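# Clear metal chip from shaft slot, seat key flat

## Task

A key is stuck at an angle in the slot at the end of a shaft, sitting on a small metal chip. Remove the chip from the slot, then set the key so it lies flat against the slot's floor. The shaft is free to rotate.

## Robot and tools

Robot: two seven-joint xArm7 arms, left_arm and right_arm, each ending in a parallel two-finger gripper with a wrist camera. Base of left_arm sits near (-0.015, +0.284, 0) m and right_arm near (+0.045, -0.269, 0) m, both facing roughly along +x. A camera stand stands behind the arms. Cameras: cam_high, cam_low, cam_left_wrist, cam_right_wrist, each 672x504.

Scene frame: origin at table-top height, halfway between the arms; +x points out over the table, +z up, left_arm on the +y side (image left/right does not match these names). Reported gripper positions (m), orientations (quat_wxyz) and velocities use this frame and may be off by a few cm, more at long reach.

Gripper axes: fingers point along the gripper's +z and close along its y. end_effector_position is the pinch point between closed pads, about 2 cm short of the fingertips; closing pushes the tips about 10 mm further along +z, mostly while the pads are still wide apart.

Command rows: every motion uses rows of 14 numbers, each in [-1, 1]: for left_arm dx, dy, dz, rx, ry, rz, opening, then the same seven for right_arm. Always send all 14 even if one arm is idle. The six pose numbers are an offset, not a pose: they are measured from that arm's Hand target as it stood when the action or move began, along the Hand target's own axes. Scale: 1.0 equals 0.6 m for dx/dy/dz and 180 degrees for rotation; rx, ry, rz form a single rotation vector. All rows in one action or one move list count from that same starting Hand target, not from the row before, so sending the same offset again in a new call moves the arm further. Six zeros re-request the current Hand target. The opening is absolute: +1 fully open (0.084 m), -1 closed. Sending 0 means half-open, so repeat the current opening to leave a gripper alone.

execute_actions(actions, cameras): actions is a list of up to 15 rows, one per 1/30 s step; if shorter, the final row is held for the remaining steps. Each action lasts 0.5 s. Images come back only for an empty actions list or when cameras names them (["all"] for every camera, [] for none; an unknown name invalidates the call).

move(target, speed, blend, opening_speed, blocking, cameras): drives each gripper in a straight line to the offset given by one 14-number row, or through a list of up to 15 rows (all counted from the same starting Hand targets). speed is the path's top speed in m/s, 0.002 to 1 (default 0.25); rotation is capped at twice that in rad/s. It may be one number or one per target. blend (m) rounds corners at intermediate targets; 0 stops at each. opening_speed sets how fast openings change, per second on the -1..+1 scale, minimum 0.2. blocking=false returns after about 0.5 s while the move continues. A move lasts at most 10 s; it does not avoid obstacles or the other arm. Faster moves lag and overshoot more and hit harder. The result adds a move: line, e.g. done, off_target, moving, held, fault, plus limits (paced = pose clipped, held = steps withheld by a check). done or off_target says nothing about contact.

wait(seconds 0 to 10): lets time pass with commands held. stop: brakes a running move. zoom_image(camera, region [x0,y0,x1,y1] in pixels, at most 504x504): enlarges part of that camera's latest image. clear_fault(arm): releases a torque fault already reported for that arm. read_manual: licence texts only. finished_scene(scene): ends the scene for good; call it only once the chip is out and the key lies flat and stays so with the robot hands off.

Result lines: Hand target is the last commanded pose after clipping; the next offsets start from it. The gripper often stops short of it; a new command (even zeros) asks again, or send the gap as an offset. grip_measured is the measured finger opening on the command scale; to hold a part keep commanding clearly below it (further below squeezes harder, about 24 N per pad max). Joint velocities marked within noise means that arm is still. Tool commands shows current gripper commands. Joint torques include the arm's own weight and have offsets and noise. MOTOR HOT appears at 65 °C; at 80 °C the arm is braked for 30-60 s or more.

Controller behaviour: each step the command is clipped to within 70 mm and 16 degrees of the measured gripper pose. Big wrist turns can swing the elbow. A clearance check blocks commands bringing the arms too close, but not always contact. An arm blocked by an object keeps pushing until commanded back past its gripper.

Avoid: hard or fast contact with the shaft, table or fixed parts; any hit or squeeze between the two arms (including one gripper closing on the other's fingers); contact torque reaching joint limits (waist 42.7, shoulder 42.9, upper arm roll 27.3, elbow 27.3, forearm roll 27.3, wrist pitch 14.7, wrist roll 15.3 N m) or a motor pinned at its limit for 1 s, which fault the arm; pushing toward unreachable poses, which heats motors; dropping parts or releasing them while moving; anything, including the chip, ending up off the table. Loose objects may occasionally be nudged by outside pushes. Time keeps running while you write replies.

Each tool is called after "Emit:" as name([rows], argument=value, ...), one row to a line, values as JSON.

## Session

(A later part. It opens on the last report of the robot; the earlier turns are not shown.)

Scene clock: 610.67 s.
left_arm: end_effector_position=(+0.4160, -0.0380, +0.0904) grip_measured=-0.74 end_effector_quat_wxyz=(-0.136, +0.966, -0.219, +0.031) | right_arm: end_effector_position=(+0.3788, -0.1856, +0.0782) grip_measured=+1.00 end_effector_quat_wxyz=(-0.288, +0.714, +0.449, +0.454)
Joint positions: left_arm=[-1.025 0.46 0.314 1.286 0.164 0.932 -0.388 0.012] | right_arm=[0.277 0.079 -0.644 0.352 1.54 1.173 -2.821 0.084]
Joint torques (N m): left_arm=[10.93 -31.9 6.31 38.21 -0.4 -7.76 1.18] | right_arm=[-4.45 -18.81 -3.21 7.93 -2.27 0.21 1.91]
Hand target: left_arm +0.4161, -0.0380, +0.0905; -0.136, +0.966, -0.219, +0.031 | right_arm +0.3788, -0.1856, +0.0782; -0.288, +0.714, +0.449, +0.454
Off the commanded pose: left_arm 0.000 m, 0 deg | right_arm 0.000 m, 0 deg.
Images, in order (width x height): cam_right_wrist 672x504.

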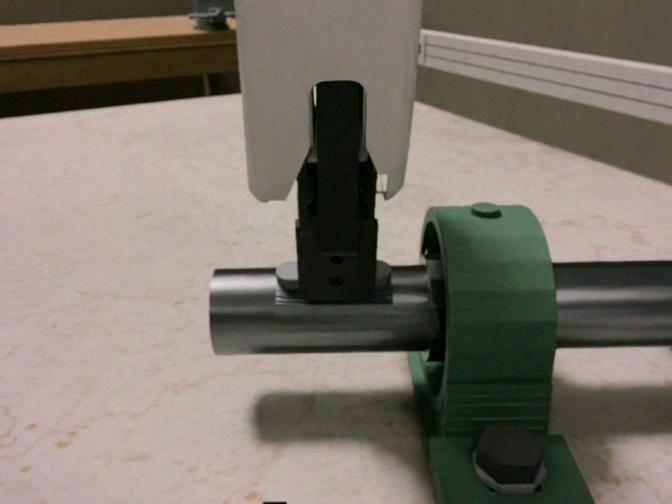

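Emit:
move([
  [0,0,0,0,0,0,-0.3,0,0,0,0,0,0,1],
  [0,0,-0.035,0,0,0,-1,0,0,0,0,0,0,1],
  [-0.06,0,-0.035,0,0,0,-1,0,0,0,0,0,0,1],
  [-0.06,0,-0.012,0,0,0,-1,0,0,0,0,0,0,1],
], speed=0.05, cameras=["cam_right_wrist"])

Emit:
zoom_image(camera="cam_right_wrist", region=[200, 180, 440, 360])

Scene clock: 633.40 s.
left_arm: end_effector_position=(+0.3827, -0.0243, +0.0975) grip_measured=-1.00 end_effector_quat_wxyz=(-0.136, +0.966, -0.219, +0.031) | right_arm: end_effector_position=(+0.3788, -0.1856, +0.0782) grip_measured=+1.00 end_effector_quat_wxyz=(-0.288, +0.714, +0.449, +0.454)
Joint positions: left_arm=[-1.066 0.346 0.32 1.145 0.203 0.91 -0.44 0] | right_arm=[0.277 0.079 -0.644 0.352 1.54 1.173 -2.821 0.084]
Joint torques (N m): left_arm=[8.02 -24.67 4.31 17.59 -1.83 -2.15 1.16] | right_arm=[-4.01 -18.99 -2.76 7.74 -2.2 0.08 1.8]
Hand target: left_arm +0.3827, -0.0243, +0.0974; -0.136, +0.966, -0.219, +0.031 | right_arm +0.3788, -0.1856, +0.0782; -0.288, +0.714, +0.449, +0.454
Off the commanded pose: left_arm 0.000 m, 0 deg | right_arm 0.000 m, 0 deg.
move: done
Images, in order (width x height): cam_right_wrist 672x504.

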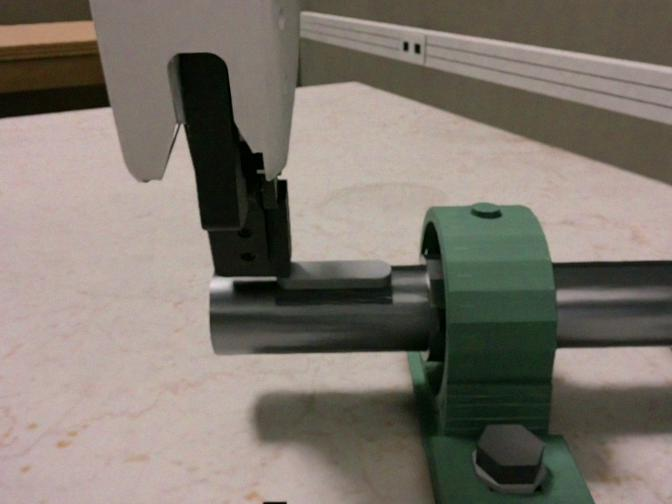

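Scaled by 2.100.

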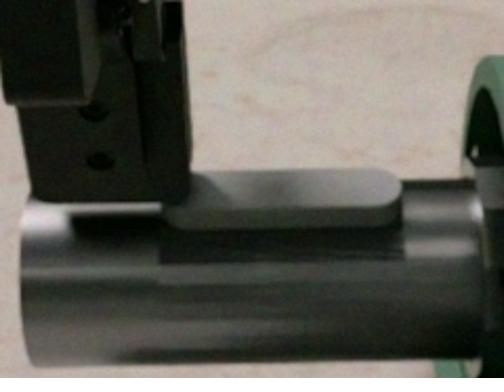

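Emit:
move(target=[0.006,0,0.003,0,0,0,-1,0,0,0,0,0,0,1], speed=0.02)

Emit:
move(target=[0,0,0.002,0,0,0,-1,0,0,0,0,0,0,1], speed=0.02)

Emit:
move(target=[0,0,0.0015,0,0,0,-1,0,0,0,0,0,0,1], speed=0.02, cameras=["cam_right_wrist"])

Emit:
zoom_image(camera="cam_right_wrist", region=[200, 180, 440, 360])

Scene clock: 648.43 s.
left_arm: end_effector_position=(+0.3861, -0.0254, +0.0957) grip_measured=-1.00 end_effector_quat_wxyz=(-0.136, +0.966, -0.219, +0.031) | right_arm: end_effector_position=(+0.3788, -0.1856, +0.0782) grip_measured=+1.00 end_effector_quat_wxyz=(-0.288, +0.714, +0.449, +0.454)
Joint positions: left_arm=[-1.061 0.359 0.32 1.157 0.199 0.909 -0.434 0] | right_arm=[0.277 0.079 -0.644 0.352 1.54 1.173 -2.821 0.084]
Joint torques (N m): left_arm=[8.25 -25.28 0.65 24.2 -1.74 -2.17 1.19] | right_arm=[-4.41 -18.2 -2.41 7.96 -2.02 0.06 1.67]
Hand target: left_arm +0.3862, -0.0254, +0.0957; -0.136, +0.966, -0.219, +0.031 | right_arm +0.3788, -0.1856, +0.0782; -0.288, +0.714, +0.449, +0.454
Off the commanded pose: left_arm 0.000 m, 0 deg | right_arm 0.000 m, 0 deg.
move: done

Scene clock: 649.13 s.
left_arm: end_effector_position=(+0.3863, -0.0252, +0.0947) grip_measured=-1.00 end_effector_quat_wxyz=(-0.136, +0.966, -0.219, +0.031) | right_arm: end_effector_position=(+0.3788, -0.1856, +0.0782) grip_measured=+1.00 end_effector_quat_wxyz=(-0.288, +0.714, +0.449, +0.454)
Joint positions: left_arm=[-1.06 0.361 0.32 1.156 0.199 0.906 -0.434 0] | right_arm=[0.277 0.079 -0.644 0.352 1.54 1.173 -2.821 0.084]
Joint torques (N m): left_arm=[10.26 -13.29 2.01 11.45 -1.89 -3.59 1.22] | right_arm=[-3.8 -18.78 -2.44 7.99 -2.06 0.12 1.8]
Hand target: left_arm +0.3863, -0.0251, +0.0946; -0.136, +0.966, -0.219, +0.031 | right_arm +0.3788, -0.1856, +0.0782; -0.288, +0.714, +0.449, +0.454
Off the commanded pose: left_arm 0.000 m, 0 deg | right_arm 0.000 m, 0 deg.
move: done

Scene clock: 649.83 s.
left_arm: end_effector_position=(+0.3865, -0.0250, +0.0937) grip_measured=-1.00 end_effector_quat_wxyz=(-0.136, +0.966, -0.219, +0.031) | right_arm: end_effector_position=(+0.3788, -0.1856, +0.0782) grip_measured=+1.00 end_effector_quat_wxyz=(-0.288, +0.714, +0.449, +0.454)
Joint positions: left_arm=[-1.06 0.363 0.32 1.155 0.199 0.903 -0.434 0] | right_arm=[0.277 0.079 -0.644 0.352 1.54 1.173 -2.821 0.084]
Joint torques (N m): left_arm=[9.23 -20.58 3.92 7.16 -1.81 0.02 1.08] | right_arm=[-4.45 -18.44 -2.49 8.02 -2.16 0.14 1.7]
Hand target: left_arm +0.3864, -0.0249, +0.0937; -0.136, +0.966, -0.219, +0.031 | right_arm +0.3788, -0.1856, +0.0782; -0.288, +0.714, +0.449, +0.454
Off the commanded pose: left_arm 0.000 m, 0 deg | right_arm 0.000 m, 0 deg.
move: done
Images, in order (width x height): cam_right_wrist 672x504.

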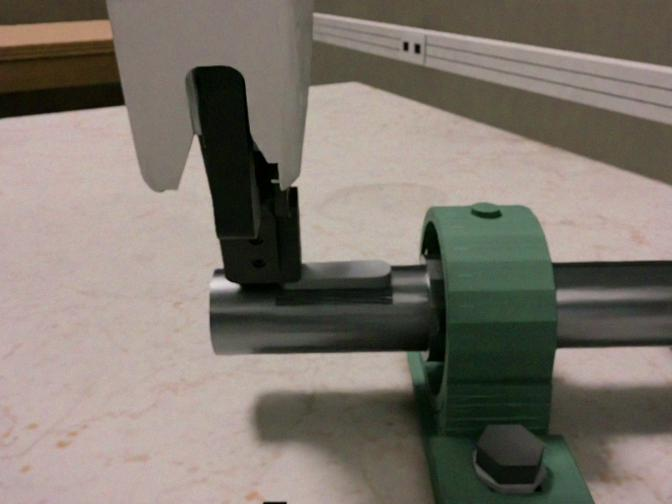

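Scaled by 2.100.

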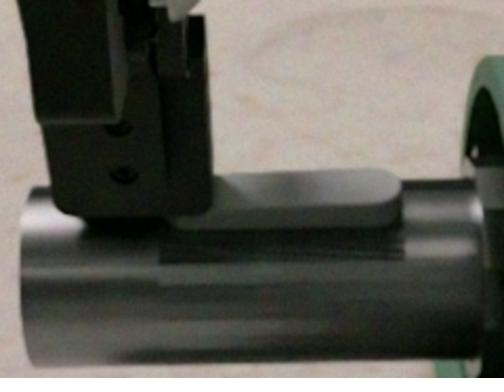

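Emit:
move([
  [0,0,-0.06,0,0,0,-1,0,0,0,0,0,0,1],
  [-0.06,0.054,-0.06,0,0,0,-1,0,0,0.13,0,0,0,1],
], speed=0.15, cameras=["cam_right_wrist","cam_left_wrist"])

Emit:
zoom_image(camera="cam_right_wrist", region=[240, 250, 340, 330])

Emit:
zoom_image(camera="cam_right_wrist", region=[340, 250, 440, 330])

Emit:
zoom_image(camera="cam_left_wrist", region=[280, 120, 440, 380])

Scene clock: 662.97 s.
left_arm: end_effector_position=(+0.3362, -0.0464, +0.1193) grip_measured=-1.00 end_effector_quat_wxyz=(-0.136, +0.966, -0.219, +0.031) | right_arm: end_effector_position=(+0.4092, -0.1218, +0.0453) grip_measured=+1.00 end_effector_quat_wxyz=(-0.288, +0.714, +0.449, +0.454)
Joint positions: left_arm=[-1.141 0.26 0.29 1.105 0.222 0.979 -0.54 0] | right_arm=[0.396 0.272 -0.486 0.438 1.867 1.189 -2.892 0.084]
Joint torques (N m): left_arm=[-7.61 -31.06 -0.03 17.97 2.13 -2.1 -0.96] | right_arm=[5.7 -12.62 1.21 10.63 2.87 2.36 -1.57]
Hand target: left_arm +0.3362, -0.0464, +0.1193; -0.136, +0.966, -0.219, +0.031 | right_arm +0.4092, -0.1217, +0.0453; -0.288, +0.714, +0.449, +0.454
Off the commanded pose: left_arm 0.000 m, 0 deg | right_arm 0.000 m, 0 deg.
move: done
Images, in order (width x height): cam_left_wrist 672x504, cam_right_wrist 672x504.

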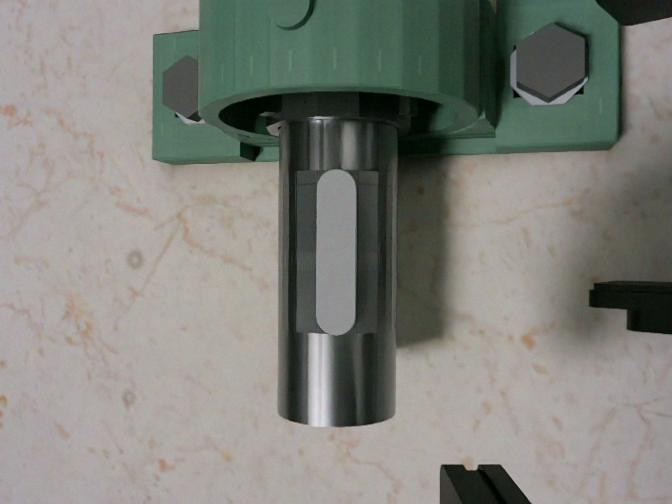

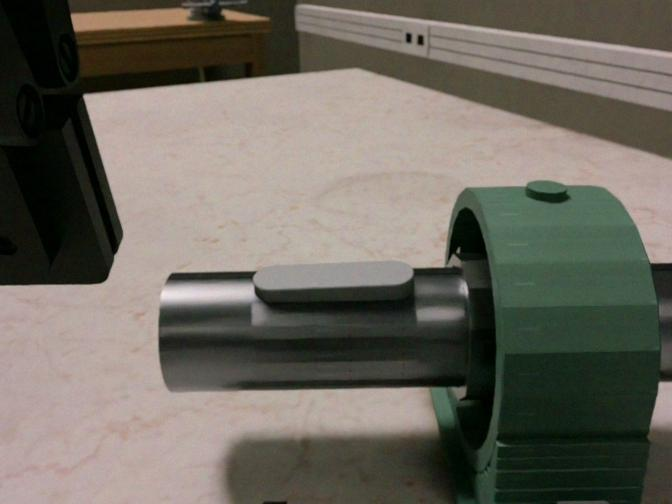

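Scaled by 5.040.

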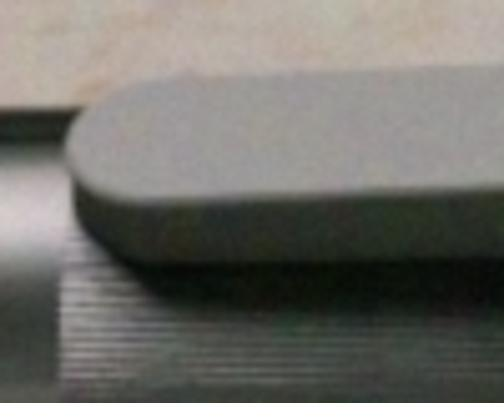

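Scaled by 5.040.

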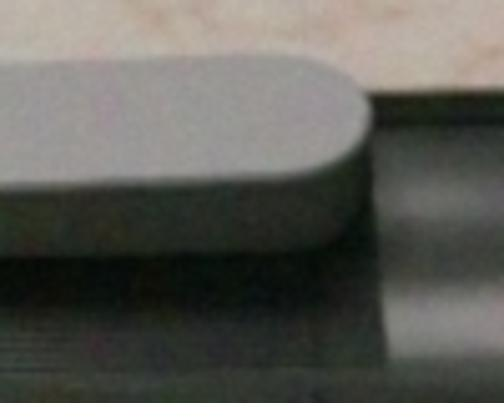

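Scaled by 1.938.

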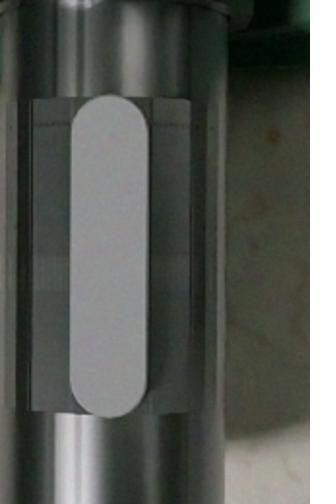

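Emit:
move([
  [0,0,0,0,0,0,-0.3,0,0,-0.13,0,0,0,1],
  [0.115,-0.0525,0,0,0,0,-0.3,0,0,-0.13,0,0,0,1],
  [0.115,-0.0525,0.0667,0,0,0,-0.4,0,0,-0.13,0,0,0,1],
  [0.115,-0.0525,0.0667,0,0,0,-1,0,0,-0.13,0,0,0,1],
], speed=0.12, cameras=["cam_right_wrist"])

Emit:
zoom_image(camera="cam_right_wrist", region=[200, 180, 440, 360])

Emit:
move(target=[0,0,-0.003,0,0,0,-1,0,0,0,0,0,0,1], speed=0.02, cameras=["cam_right_wrist"])

Emit:
zoom_image(camera="cam_right_wrist", region=[200, 180, 440, 360])

Scene clock: 682.13 s.
left_arm: end_effector_position=(+0.4164, -0.0388, +0.0896) grip_measured=-0.74 end_effector_quat_wxyz=(-0.136, +0.966, -0.219, +0.031) | right_arm: end_effector_position=(+0.3788, -0.1856, +0.0782) grip_measured=+1.00 end_effector_quat_wxyz=(-0.288, +0.714, +0.449, +0.454)
Joint positions: left_arm=[-1.027 0.464 0.317 1.289 0.161 0.931 -0.387 0.012] | right_arm=[0.28 0.079 -0.646 0.352 1.54 1.174 -2.821 0.084]
Joint torques (N m): left_arm=[-8.62 -28.23 -4.27 19.24 0.73 -2.48 0.84] | right_arm=[-4.94 -19.54 -4.09 7.87 -2.93 -0.07 1.9]
Hand target: left_arm +0.4163, -0.0389, +0.0896; -0.136, +0.966, -0.219, +0.031 | right_arm +0.3788, -0.1856, +0.0782; -0.288, +0.714, +0.449, +0.454
Off the commanded pose: left_arm 0.000 m, 0 deg | right_arm 0.000 m, 0 deg.
move: done
Images, in order (width x height): cam_right_wrist 672x504.

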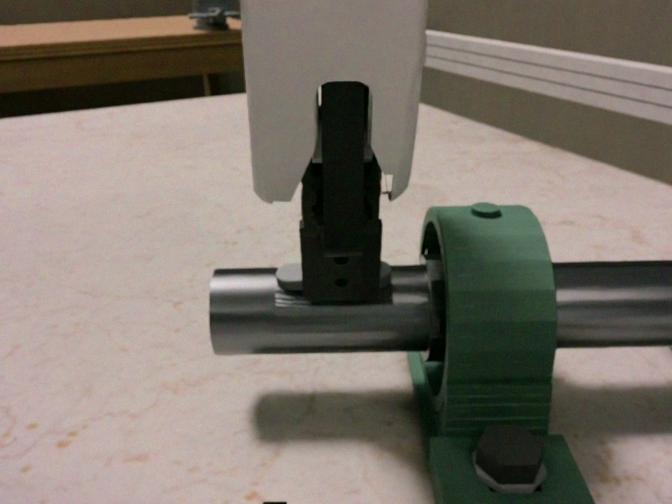

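Scaled by 2.100.

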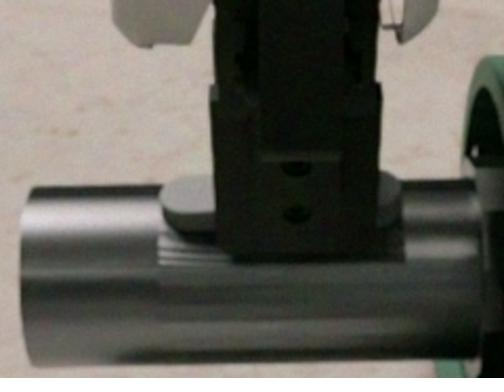

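Scene clock: 682.83 s.
left_arm: end_effector_position=(+0.4160, -0.0392, +0.0912) grip_measured=-0.74 end_effector_quat_wxyz=(-0.136, +0.966, -0.219, +0.031) | right_arm: end_effector_position=(+0.3788, -0.1856, +0.0782) grip_measured=+1.00 end_effector_quat_wxyz=(-0.288, +0.714, +0.449, +0.454)
Joint positions: left_arm=[-1.029 0.461 0.317 1.291 0.161 0.936 -0.387 0.012] | right_arm=[0.28 0.079 -0.646 0.352 1.54 1.174 -2.821 0.084]
Joint torques (N m): left_arm=[-16.34 -47.44 -4.16 34.36 0.91 -1.02 -0.79] | right_arm=[-5.21 -18.94 -4.08 7.89 -2.64 0.16 1.83]
Hand target: left_arm +0.4161, -0.0393, +0.0913; -0.136, +0.966, -0.219, +0.031 | right_arm +0.3788, -0.1856, +0.0782; -0.288, +0.714, +0.449, +0.454
Off the commanded pose: left_arm 0.000 m, 0 deg | right_arm 0.000 m, 0 deg.
move: done
Images, in order (width x height): cam_right_wrist 672x504.

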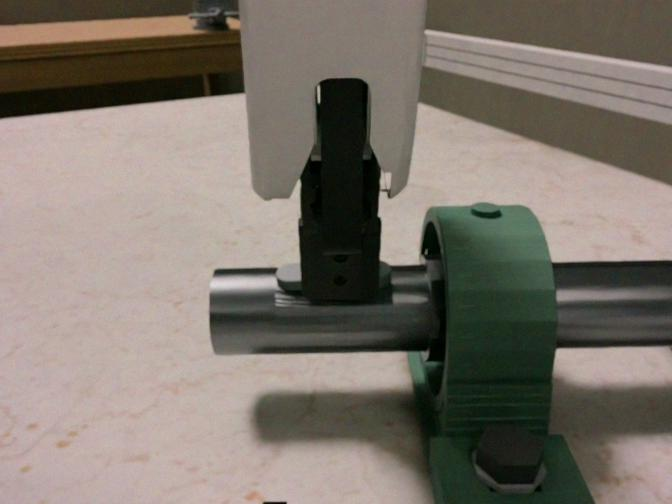

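Scaled by 2.100.

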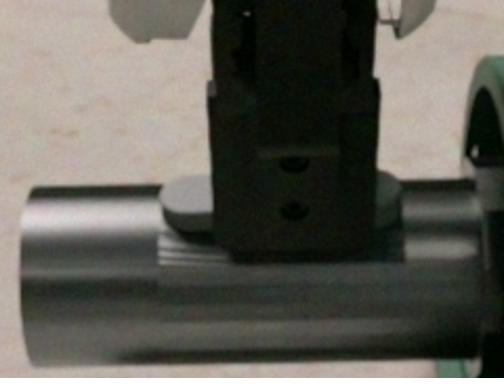

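Emit:
move([
  [0,0,0,0,0,0,-0.3,0,0,0,0,0,0,1],
  [0,0,-0.065,0,0,0,-0.3,0,0,0,0,0,0,1],
  [-0.05,0.054,-0.065,0,0,0,-0.3,0,0,0.13,0,0,0,1],
], speed=0.15, cameras=["cam_right_wrist","cam_left_wrist"])

Emit:
zoom_image(camera="cam_right_wrist", region=[240, 250, 340, 330])

Emit:
zoom_image(camera="cam_right_wrist", region=[340, 250, 440, 330])

Scene clock: 702.53 s.
left_arm: end_effector_position=(+0.3710, -0.0642, +0.1198) grip_measured=-0.32 end_effector_quat_wxyz=(-0.136, +0.966, -0.219, +0.031) | right_arm: end_effector_position=(+0.4092, -0.1218, +0.0453) grip_measured=+1.00 end_effector_quat_wxyz=(-0.288, +0.714, +0.449, +0.454)
Joint positions: left_arm=[-1.109 0.371 0.297 1.258 0.182 1.013 -0.48 0.03] | right_arm=[0.399 0.273 -0.488 0.437 1.867 1.189 -2.892 0.084]
Joint torques (N m): left_arm=[-7.41 -33.91 0.63 18.29 2.13 -2.15 -0.9] | right_arm=[5.38 -12.2 1.27 10.89 3.1 2.12 -1.45]
Hand target: left_arm +0.3710, -0.0642, +0.1198; -0.136, +0.966, -0.219, +0.031 | right_arm +0.4092, -0.1217, +0.0453; -0.288, +0.714, +0.449, +0.454
Off the commanded pose: left_arm 0.000 m, 0 deg | right_arm 0.000 m, 0 deg.
move: done
Images, in order (width x height): cam_left_wrist 672x504, cam_right_wrist 672x504.

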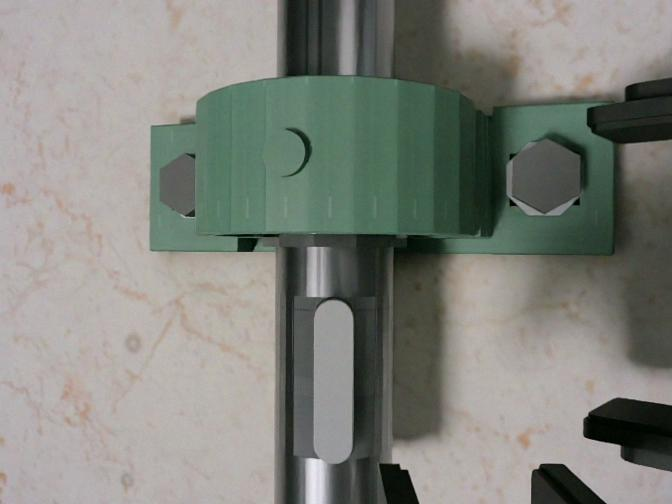

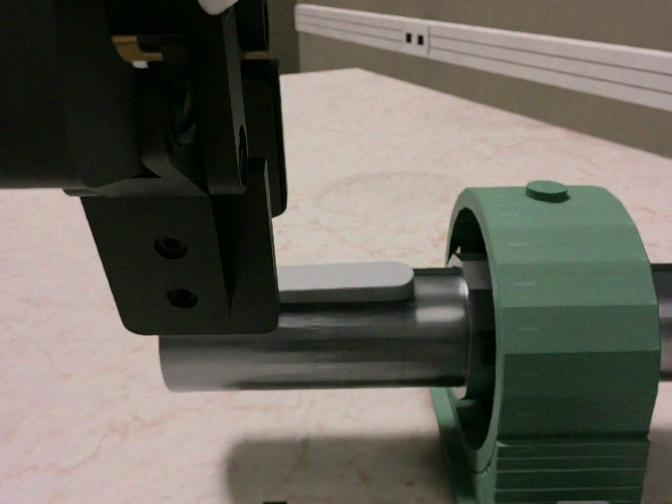

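Scaled by 5.040.

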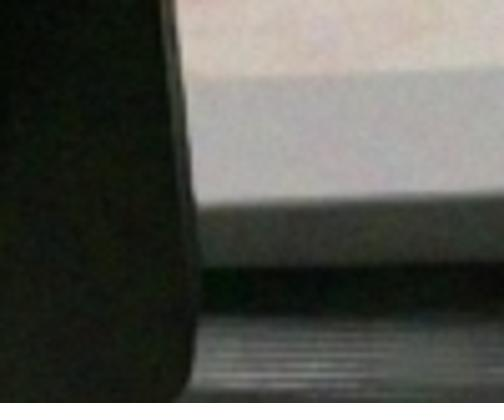

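Scaled by 5.040.

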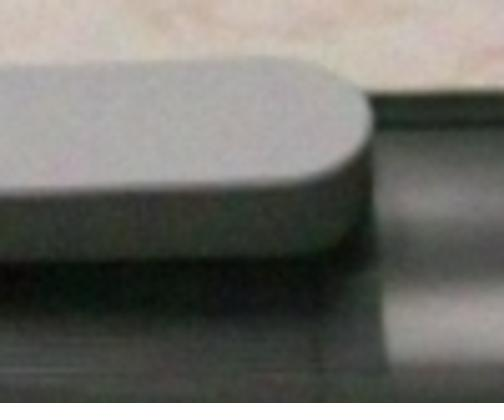

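Emit:
move([
  [0.0825,-0.055,0,0,0,-0.5,-1,0,0,-0.13,0,0,0,1],
  [0.0825,-0.055,0.048,0,0,-0.5,-1,0,0,-0.13,0,0,0,1],
], speed=0.12, cameras=["cam_right_wrist","cam_left_wrist"])

Emit:
zoom_image(camera="cam_right_wrist", region=[200, 180, 440, 360])

Scene clock: 760.20 s.
left_arm: end_effector_position=(+0.4327, -0.0498, +0.1014) grip_measured=-1.00 end_effector_quat_wxyz=(-0.074, +0.838, +0.528, +0.118) | right_arm: end_effector_position=(+0.3788, -0.1856, +0.0782) grip_measured=+1.00 end_effector_quat_wxyz=(-0.288, +0.714, +0.449, +0.454)
Joint positions: left_arm=[-1.209 0.55 0.549 1.387 -0.008 0.98 -1.833 0] | right_arm=[0.282 0.079 -0.649 0.352 1.54 1.174 -2.821 0.084]
Joint torques (N m): left_arm=[7.93 -27.25 4.26 17.61 -1.65 -2.23 1.23] | right_arm=[-5.18 -19.52 -4.41 7.96 -2.85 -0.02 2.16]
Hand target: left_arm +0.4327, -0.0498, +0.1013; -0.074, +0.838, +0.528, +0.118 | right_arm +0.3788, -0.1856, +0.0782; -0.288, +0.714, +0.449, +0.454
Off the commanded pose: left_arm 0.000 m, 0 deg | right_arm 0.000 m, 0 deg.
move: done
Images, in order (width x height): cam_left_wrist 672x504, cam_right_wrist 672x504.

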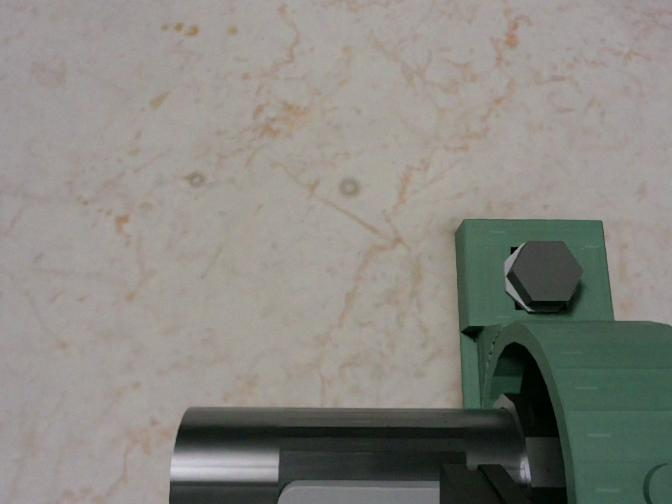

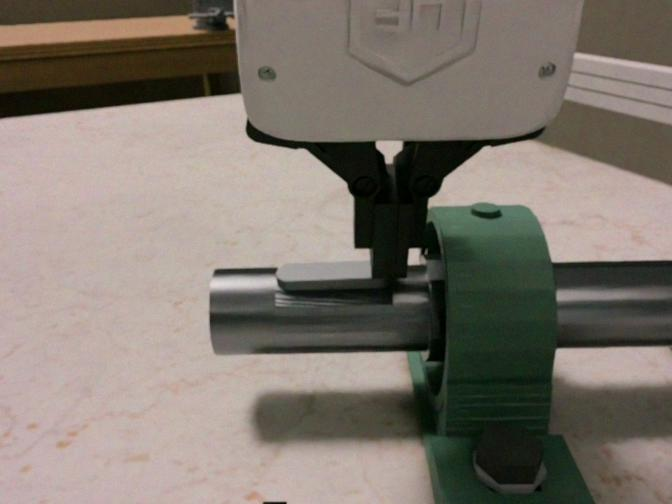

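Scaled by 2.100.

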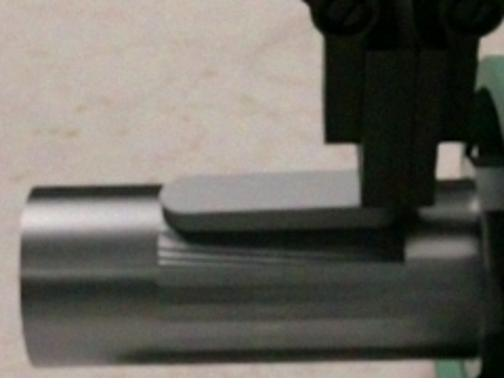

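Emit:
move(target=[0,-0.006,0.002,0,0,0,-1,0,0,0,0,0,0,1], speed=0.02)

Emit:
move(target=[0,0,0.002,0,0,0,-1,0,0,0,0,0,0,1], speed=0.02)

Emit:
move(target=[0,0,0.0015,0,0,0,-1,0,0,0,0,0,0,1], speed=0.02, cameras=["cam_right_wrist"])

Emit:
zoom_image(camera="cam_right_wrist", region=[200, 180, 440, 360])

Scene clock: 770.33 s.
left_arm: end_effector_position=(+0.4297, -0.0479, +0.1002) grip_measured=-1.00 end_effector_quat_wxyz=(-0.074, +0.838, +0.528, +0.118) | right_arm: end_effector_position=(+0.3788, -0.1856, +0.0782) grip_measured=+1.00 end_effector_quat_wxyz=(-0.288, +0.714, +0.449, +0.454)
Joint positions: left_arm=[-1.215 0.541 0.551 1.369 -0.004 0.972 -1.838 0] | right_arm=[0.282 0.079 -0.649 0.352 1.54 1.174 -2.821 0.084]
Joint torques (N m): left_arm=[-7.5 -35.3 8.02 17.57 2.14 -2.2 -0.85] | right_arm=[-4.92 -19.21 -4.1 7.88 -2.77 0.06 1.96]
Hand target: left_arm +0.4296, -0.0479, +0.1002; -0.074, +0.838, +0.528, +0.118 | right_arm +0.3788, -0.1856, +0.0782; -0.288, +0.714, +0.449, +0.454
Off the commanded pose: left_arm 0.000 m, 0 deg | right_arm 0.000 m, 0 deg.
move: done

Scene clock: 771.03 s.
left_arm: end_effector_position=(+0.4297, -0.0477, +0.0990) grip_measured=-1.00 end_effector_quat_wxyz=(-0.074, +0.838, +0.528, +0.118) | right_arm: end_effector_position=(+0.3788, -0.1856, +0.0782) grip_measured=+1.00 end_effector_quat_wxyz=(-0.288, +0.714, +0.449, +0.454)
Joint positions: left_arm=[-1.215 0.543 0.551 1.368 -0.004 0.969 -1.837 0] | right_arm=[0.282 0.079 -0.649 0.352 1.54 1.174 -2.821 0.084]
Joint torques (N m): left_arm=[7.93 -27.17 4.2 17.44 -1.7 -2.21 1.2] | right_arm=[-5.06 -19.4 -4.27 8.04 -2.84 0.24 1.89]
Hand target: left_arm +0.4298, -0.0476, +0.0990; -0.074, +0.838, +0.528, +0.118 | right_arm +0.3788, -0.1856, +0.0782; -0.288, +0.714, +0.449, +0.454
Off the commanded pose: left_arm 0.000 m, 0 deg | right_arm 0.000 m, 0 deg.
move: done

Scene clock: 771.73 s.
left_arm: end_effector_position=(+0.4299, -0.0474, +0.0982) grip_measured=-1.00 end_effector_quat_wxyz=(-0.074, +0.838, +0.528, +0.118) | right_arm: end_effector_position=(+0.3788, -0.1856, +0.0782) grip_measured=+1.00 end_effector_quat_wxyz=(-0.288, +0.714, +0.449, +0.454)
Joint positions: left_arm=[-1.214 0.544 0.55 1.367 -0.005 0.967 -1.837 0] | right_arm=[0.282 0.079 -0.649 0.352 1.54 1.174 -2.821 0.084]
Joint torques (N m): left_arm=[7.93 -27.09 4.27 17.39 -1.72 -2.14 1.22] | right_arm=[-5.33 -18.99 -4.15 8.18 -3 -0.01 1.99]
Hand target: left_arm +0.4299, -0.0474, +0.0981; -0.074, +0.838, +0.528, +0.118 | right_arm +0.3788, -0.1856, +0.0782; -0.288, +0.714, +0.449, +0.454
Off the commanded pose: left_arm 0.000 m, 0 deg | right_arm 0.000 m, 0 deg.
move: done
Images, in order (width x height): cam_right_wrist 672x504.

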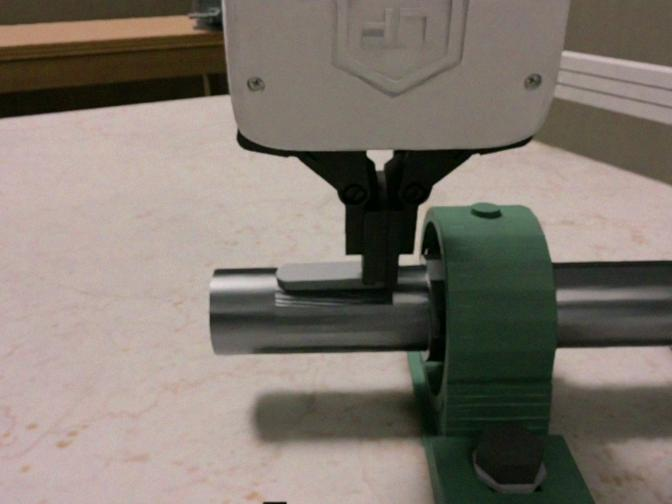

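Scaled by 2.100.

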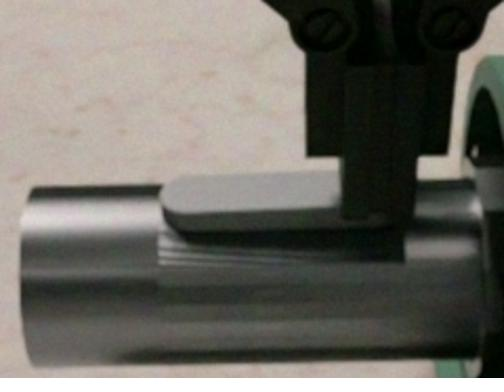

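Emit:
move(target=[0,0,0.0025,0,0,0,-1,0,0,0,0,0,0,1], speed=0.02)

Emit:
move(target=[0,0,0.002,0,0,0,-1,0,0,0,0,0,0,1], speed=0.02)

Emit:
move(target=[0,0,0.0015,0,0,0,-1,0,0,0,0,0,0,1], speed=0.02, cameras=["cam_right_wrist"])

Emit:
zoom_image(camera="cam_right_wrist", region=[200, 180, 440, 360])

Scene clock: 780.67 s.
left_arm: end_effector_position=(+0.4301, -0.0470, +0.0967) grip_measured=-1.00 end_effector_quat_wxyz=(-0.074, +0.838, +0.528, +0.118) | right_arm: end_effector_position=(+0.3788, -0.1856, +0.0782) grip_measured=+1.00 end_effector_quat_wxyz=(-0.288, +0.714, +0.449, +0.454)
Joint positions: left_arm=[-1.213 0.546 0.55 1.365 -0.006 0.963 -1.836 0] | right_arm=[0.282 0.079 -0.649 0.352 1.54 1.174 -2.821 0.084]
Joint torques (N m): left_arm=[8.09 -27.11 4.26 17.4 -1.77 -2.31 1.2] | right_arm=[-5.06 -19.51 -4.05 8.07 -2.67 0.03 2]
Hand target: left_arm +0.4301, -0.0470, +0.0967; -0.074, +0.838, +0.528, +0.118 | right_arm +0.3788, -0.1856, +0.0782; -0.288, +0.714, +0.449, +0.454
Off the commanded pose: left_arm 0.000 m, 0 deg | right_arm 0.000 m, 0 deg.
move: done

Scene clock: 781.37 s.
left_arm: end_effector_position=(+0.4302, -0.0467, +0.0956) grip_measured=-1.00 end_effector_quat_wxyz=(-0.074, +0.838, +0.528, +0.118) | right_arm: end_effector_position=(+0.3788, -0.1856, +0.0782) grip_measured=+1.00 end_effector_quat_wxyz=(-0.288, +0.714, +0.449, +0.454)
Joint positions: left_arm=[-1.212 0.547 0.549 1.364 -0.006 0.96 -1.836 0] | right_arm=[0.282 0.079 -0.649 0.352 1.54 1.174 -2.821 0.084]
Joint torques (N m): left_arm=[7.98 -27.03 4.29 17.44 -1.71 -2.11 1.2] | right_arm=[-4.83 -19.19 -4.1 8.09 -2.48 0.09 2.04]
Hand target: left_arm +0.4302, -0.0467, +0.0955; -0.074, +0.838, +0.528, +0.118 | right_arm +0.3788, -0.1856, +0.0782; -0.288, +0.714, +0.449, +0.454
Off the commanded pose: left_arm 0.000 m, 0 deg | right_arm 0.000 m, 0 deg.
move: done

Scene clock: 782.07 s.
left_arm: end_effector_position=(+0.4303, -0.0465, +0.0948) grip_measured=-1.00 end_effector_quat_wxyz=(-0.074, +0.838, +0.528, +0.118) | right_arm: end_effector_position=(+0.3788, -0.1856, +0.0782) grip_measured=+1.00 end_effector_quat_wxyz=(-0.288, +0.714, +0.449, +0.454)
Joint positions: left_arm=[-1.212 0.548 0.549 1.363 -0.007 0.958 -1.836 0] | right_arm=[0.282 0.079 -0.649 0.352 1.54 1.174 -2.821 0.084]
Joint torques (N m): left_arm=[9.74 -20.24 3.74 13.94 -1.81 -3.24 1.23] | right_arm=[-5.08 -19.3 -4.1 8.12 -2.66 -0.04 2]
Hand target: left_arm +0.4303, -0.0465, +0.0947; -0.074, +0.838, +0.528, +0.118 | right_arm +0.3788, -0.1856, +0.0782; -0.288, +0.714, +0.449, +0.454
Off the commanded pose: left_arm 0.000 m, 0 deg | right_arm 0.000 m, 0 deg.
move: done
Images, in order (width x height): cam_right_wrist 672x504.

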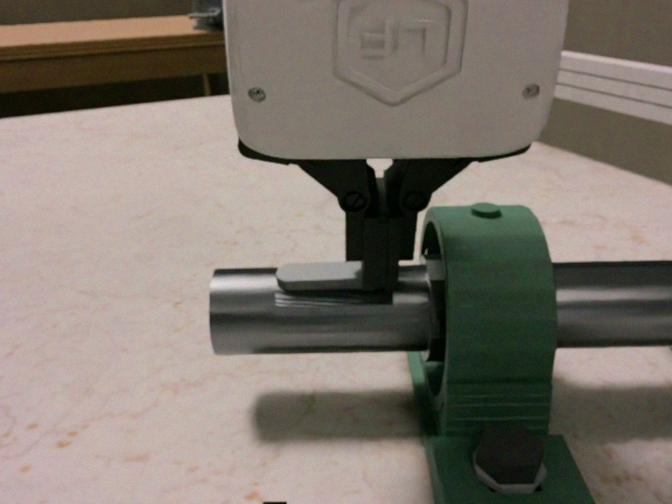

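Scaled by 2.100.

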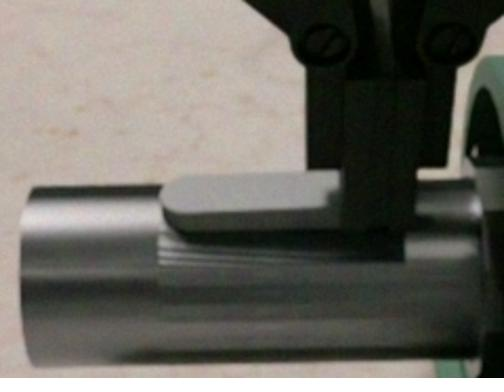

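Emit:
move(target=[0,0,0.002,0,0,0,-1,0,0,0,0,0,0,1], speed=0.02)

Emit:
move(target=[0,0,0.0015,0,0,0,-1,0,0,0,0,0,0,1], speed=0.02, cameras=["cam_right_wrist"])

Emit:
zoom_image(camera="cam_right_wrist", region=[200, 180, 440, 360])

Scene clock: 792.13 s.
left_arm: end_effector_position=(+0.4305, -0.0462, +0.0936) grip_measured=-1.00 end_effector_quat_wxyz=(-0.074, +0.838, +0.528, +0.118) | right_arm: end_effector_position=(+0.3788, -0.1856, +0.0782) grip_measured=+1.00 end_effector_quat_wxyz=(-0.288, +0.714, +0.449, +0.454)
Joint positions: left_arm=[-1.211 0.55 0.549 1.361 -0.008 0.955 -1.835 0] | right_arm=[0.282 0.079 -0.649 0.352 1.54 1.174 -2.821 0.084]
Joint torques (N m): left_arm=[7.98 -24.5 3.26 13.07 -1.94 -1.2 1.17] | right_arm=[-5.21 -19.49 -4.13 8.19 -2.62 0.15 1.82]
Hand target: left_arm +0.4305, -0.0462, +0.0935; -0.074, +0.838, +0.528, +0.118 | right_arm +0.3788, -0.1856, +0.0782; -0.288, +0.714, +0.449, +0.454
Off the commanded pose: left_arm 0.000 m, 0 deg | right_arm 0.000 m, 0 deg.
move: done

Scene clock: 792.83 s.
left_arm: end_effector_position=(+0.4305, -0.0460, +0.0928) grip_measured=-1.00 end_effector_quat_wxyz=(-0.074, +0.838, +0.528, +0.118) | right_arm: end_effector_position=(+0.3788, -0.1856, +0.0782) grip_measured=+1.00 end_effector_quat_wxyz=(-0.288, +0.714, +0.449, +0.454)
Joint positions: left_arm=[-1.21 0.551 0.548 1.361 -0.008 0.953 -1.835 0] | right_arm=[0.282 0.079 -0.649 0.352 1.54 1.174 -2.821 0.084]
Joint torques (N m): left_arm=[11.79 -8.79 2.03 4.31 -2.17 -3.14 1.14] | right_arm=[-5.24 -19.13 -3.88 8.08 -2.65 0.15 1.97]
Hand target: left_arm +0.4306, -0.0460, +0.0927; -0.074, +0.838, +0.528, +0.118 | right_arm +0.3788, -0.1856, +0.0782; -0.288, +0.714, +0.449, +0.454
Off the commanded pose: left_arm 0.000 m, 0 deg | right_arm 0.000 m, 0 deg.
move: done
Images, in order (width x height): cam_right_wrist 672x504.

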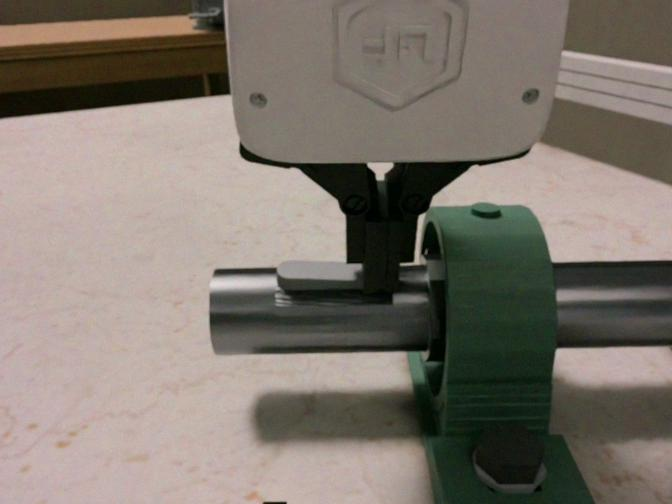

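Scaled by 2.100.

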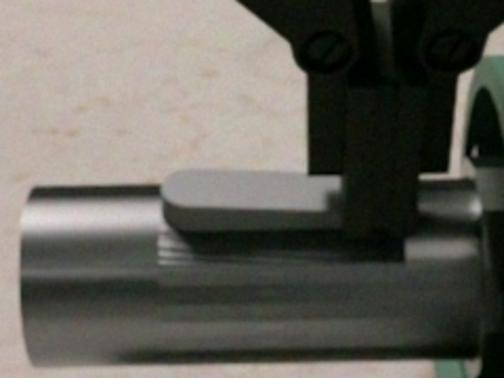

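Emit:
move(target=[0,0,0.002,0,0,0,-1,0,0,0,0,0,0,1], speed=0.02)

Emit:
move(target=[0,0,0.0015,0,0,0,-1,0,0,0,0,0,0,1], speed=0.02, cameras=["cam_right_wrist"])

Emit:
zoom_image(camera="cam_right_wrist", region=[200, 180, 440, 360])

Scene clock: 802.17 s.
left_arm: end_effector_position=(+0.4307, -0.0459, +0.0921) grip_measured=-1.00 end_effector_quat_wxyz=(-0.074, +0.838, +0.528, +0.118) | right_arm: end_effector_position=(+0.3788, -0.1856, +0.0782) grip_measured=+1.00 end_effector_quat_wxyz=(-0.288, +0.714, +0.449, +0.454)
Joint positions: left_arm=[-1.209 0.552 0.548 1.359 -0.009 0.95 -1.834 0] | right_arm=[0.282 0.079 -0.649 0.352 1.54 1.174 -2.821 0.084]
Joint torques (N m): left_arm=[18.16 4.78 1.27 -4.27 -2.06 -7.79 1.06] | right_arm=[-5.3 -19.11 -3.94 8.27 -2.47 0.02 1.94]
Hand target: left_arm +0.4307, -0.0457, +0.0915; -0.074, +0.838, +0.528, +0.118 | right_arm +0.3788, -0.1856, +0.0782; -0.288, +0.714, +0.449, +0.454
Off the commanded pose: left_arm 0.001 m, 0 deg | right_arm 0.000 m, 0 deg.
move: done

Scene clock: 802.87 s.
left_arm: end_effector_position=(+0.4308, -0.0458, +0.0919) grip_measured=-1.00 end_effector_quat_wxyz=(-0.073, +0.838, +0.528, +0.118) | right_arm: end_effector_position=(+0.3788, -0.1856, +0.0782) grip_measured=+1.00 end_effector_quat_wxyz=(-0.288, +0.714, +0.449, +0.454)
Joint positions: left_arm=[-1.208 0.551 0.547 1.358 -0.009 0.949 -1.834 0] | right_arm=[0.282 0.079 -0.649 0.352 1.54 1.174 -2.821 0.084]
Joint torques (N m): left_arm=[20.26 11.71 1.83 -7.17 -0.67 -9.19 0.86] | right_arm=[-4.89 -19.39 -3.98 8.26 -2.57 0.24 1.99]
Hand target: left_arm +0.4308, -0.0454, +0.0906; -0.074, +0.838, +0.528, +0.118 | right_arm +0.3788, -0.1856, +0.0782; -0.288, +0.714, +0.449, +0.454
Off the commanded pose: left_arm 0.001 m, 0 deg | right_arm 0.000 m, 0 deg.
move: done
Images, in order (width x height): cam_right_wrist 672x504.

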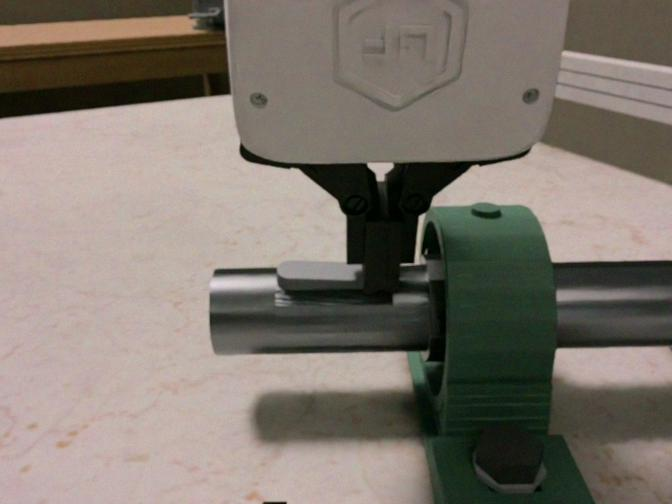

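Scaled by 2.100.

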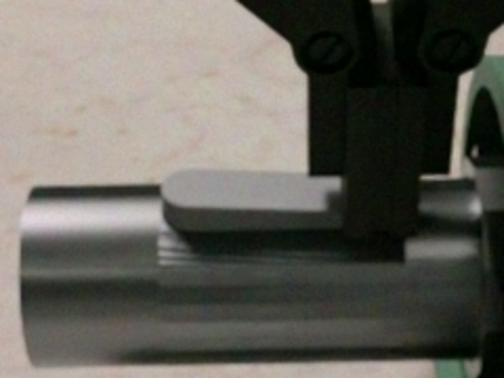

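Emit:
move([
  [0,0,-0.05,0,0,0,-1,0,0,0,0,0,0,1],
  [0,-0.0557,-0.05,0,0,0.5,-0.3,0,0,0,0,0,0,1],
  [0,-0.0557,0.0025,0,0,0.5,-0.4,0,0,0,0,0,0,1],
  [0,-0.0557,0.0025,0,0,0.5,-1,0,0,0,0,0,0,1],
], speed=0.1, cameras=["cam_right_wrist","cam_left_wrist"])

Emit:
zoom_image(camera="cam_right_wrist", region=[200, 180, 440, 360])

Emit:
move(target=[0,0,-0.003,0,0,0,-1,0,0,0,0,0,0,1], speed=0.02, cameras=["cam_right_wrist"])

Emit:
zoom_image(camera="cam_right_wrist", region=[200, 180, 440, 360])

Scene clock: 832.83 s.
left_arm: end_effector_position=(+0.3971, -0.0385, +0.1194) grip_measured=-0.32 end_effector_quat_wxyz=(-0.136, +0.966, -0.219, +0.031) | right_arm: end_effector_position=(+0.3788, -0.1856, +0.0782) grip_measured=+1.00 end_effector_quat_wxyz=(-0.288, +0.714, +0.449, +0.454)
Joint positions: left_arm=[-1.053 0.371 0.311 1.251 0.187 0.99 -0.416 0.03] | right_arm=[0.282 0.079 -0.649 0.352 1.54 1.174 -2.821 0.084]
Joint torques (N m): left_arm=[7.84 -33.93 0.77 18.22 1.97 -2.13 1.19] | right_arm=[-5.54 -19.29 -3.88 8.41 -2.66 0.34 1.83]
Hand target: left_arm +0.3971, -0.0385, +0.1194; -0.136, +0.966, -0.219, +0.031 (not the last commanded pose) | right_arm +0.3788, -0.1856, +0.0782; -0.288, +0.714, +0.449, +0.454
Tool commands: left_gripper/opening=-0.3 right_gripper/opening=+1.0
Off the commanded pose: left_arm 0.032 m, 0 deg | right_arm 0.000 m, 0 deg.
move: off_target (left_arm; path cut at 10 s); path passed 2 of 4 targets; target 3's new opening was not sent; target 4's new opening was not sent
Images, in order (width x height): cam_left_wrist 672x504, cam_right_wrist 672x504.

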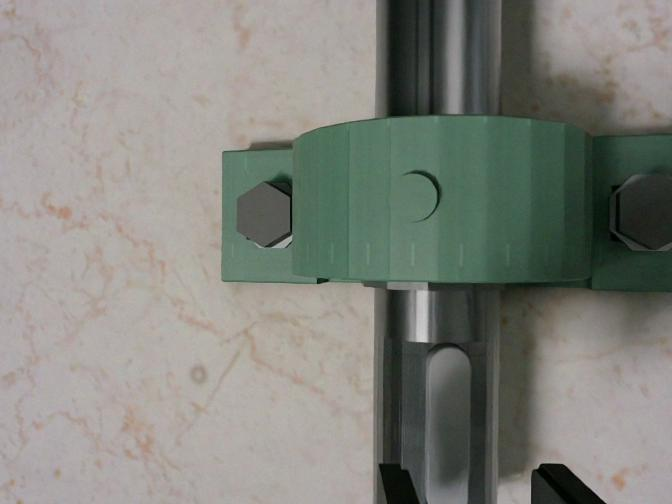

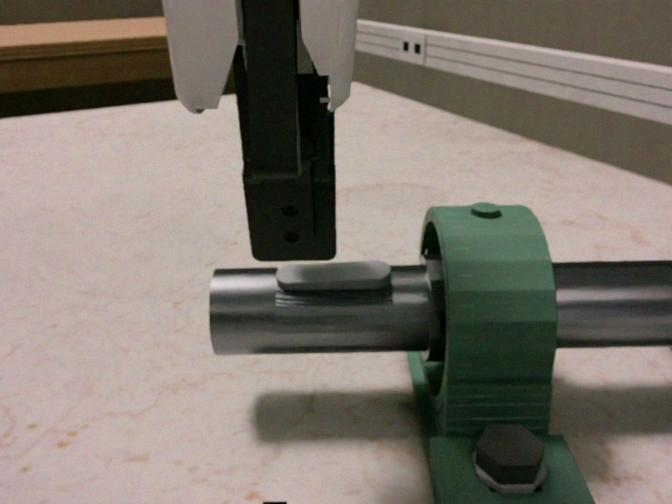

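Scaled by 2.100.

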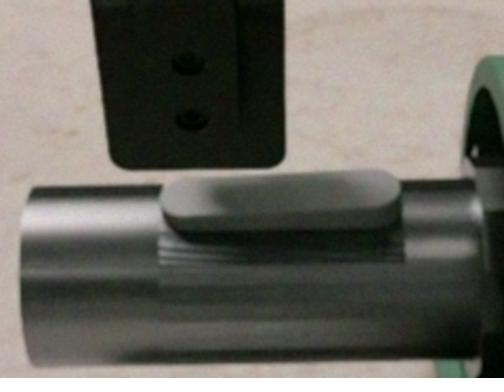

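Scene clock: 833.53 s.
left_arm: end_effector_position=(+0.3969, -0.0389, +0.1211) grip_measured=-1.00 end_effector_quat_wxyz=(-0.136, +0.966, -0.219, +0.031) | right_arm: end_effector_position=(+0.3788, -0.1856, +0.0782) grip_measured=+1.00 end_effector_quat_wxyz=(-0.288, +0.714, +0.449, +0.454)
Joint positions: left_arm=[-1.053 0.369 0.31 1.254 0.187 0.994 -0.416 0] | right_arm=[0.282 0.079 -0.649 0.352 1.54 1.174 -2.821 0.084]
Joint torques (N m): left_arm=[-7.38 -33.87 0.64 24.96 2.09 -0.25 -0.34] | right_arm=[-5.24 -19.39 -3.71 8.39 -2.44 0.09 1.9]
Hand target: left_arm +0.3968, -0.0390, +0.1212; -0.136, +0.966, -0.219, +0.031 | right_arm +0.3788, -0.1856, +0.0782; -0.288, +0.714, +0.449, +0.454
Off the commanded pose: left_arm 0.000 m, 0 deg | right_arm 0.000 m, 0 deg.
move: done
Images, in order (width x height): cam_right_wrist 672x504.

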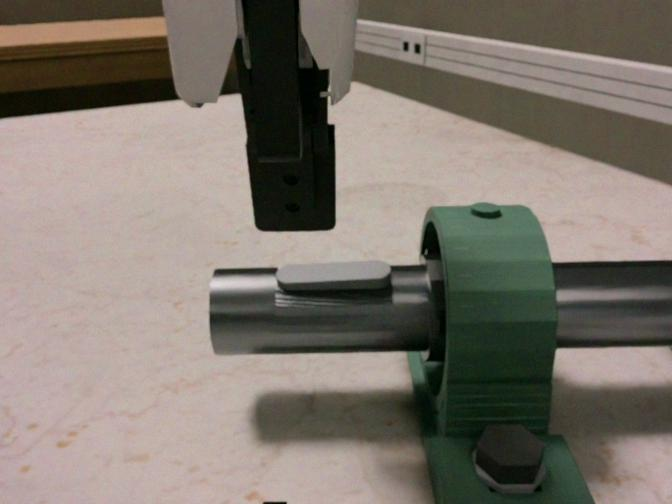

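Scaled by 2.100.

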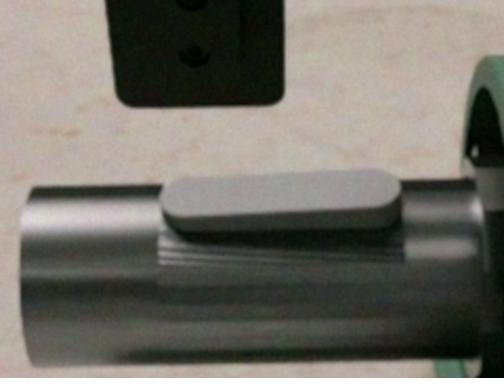

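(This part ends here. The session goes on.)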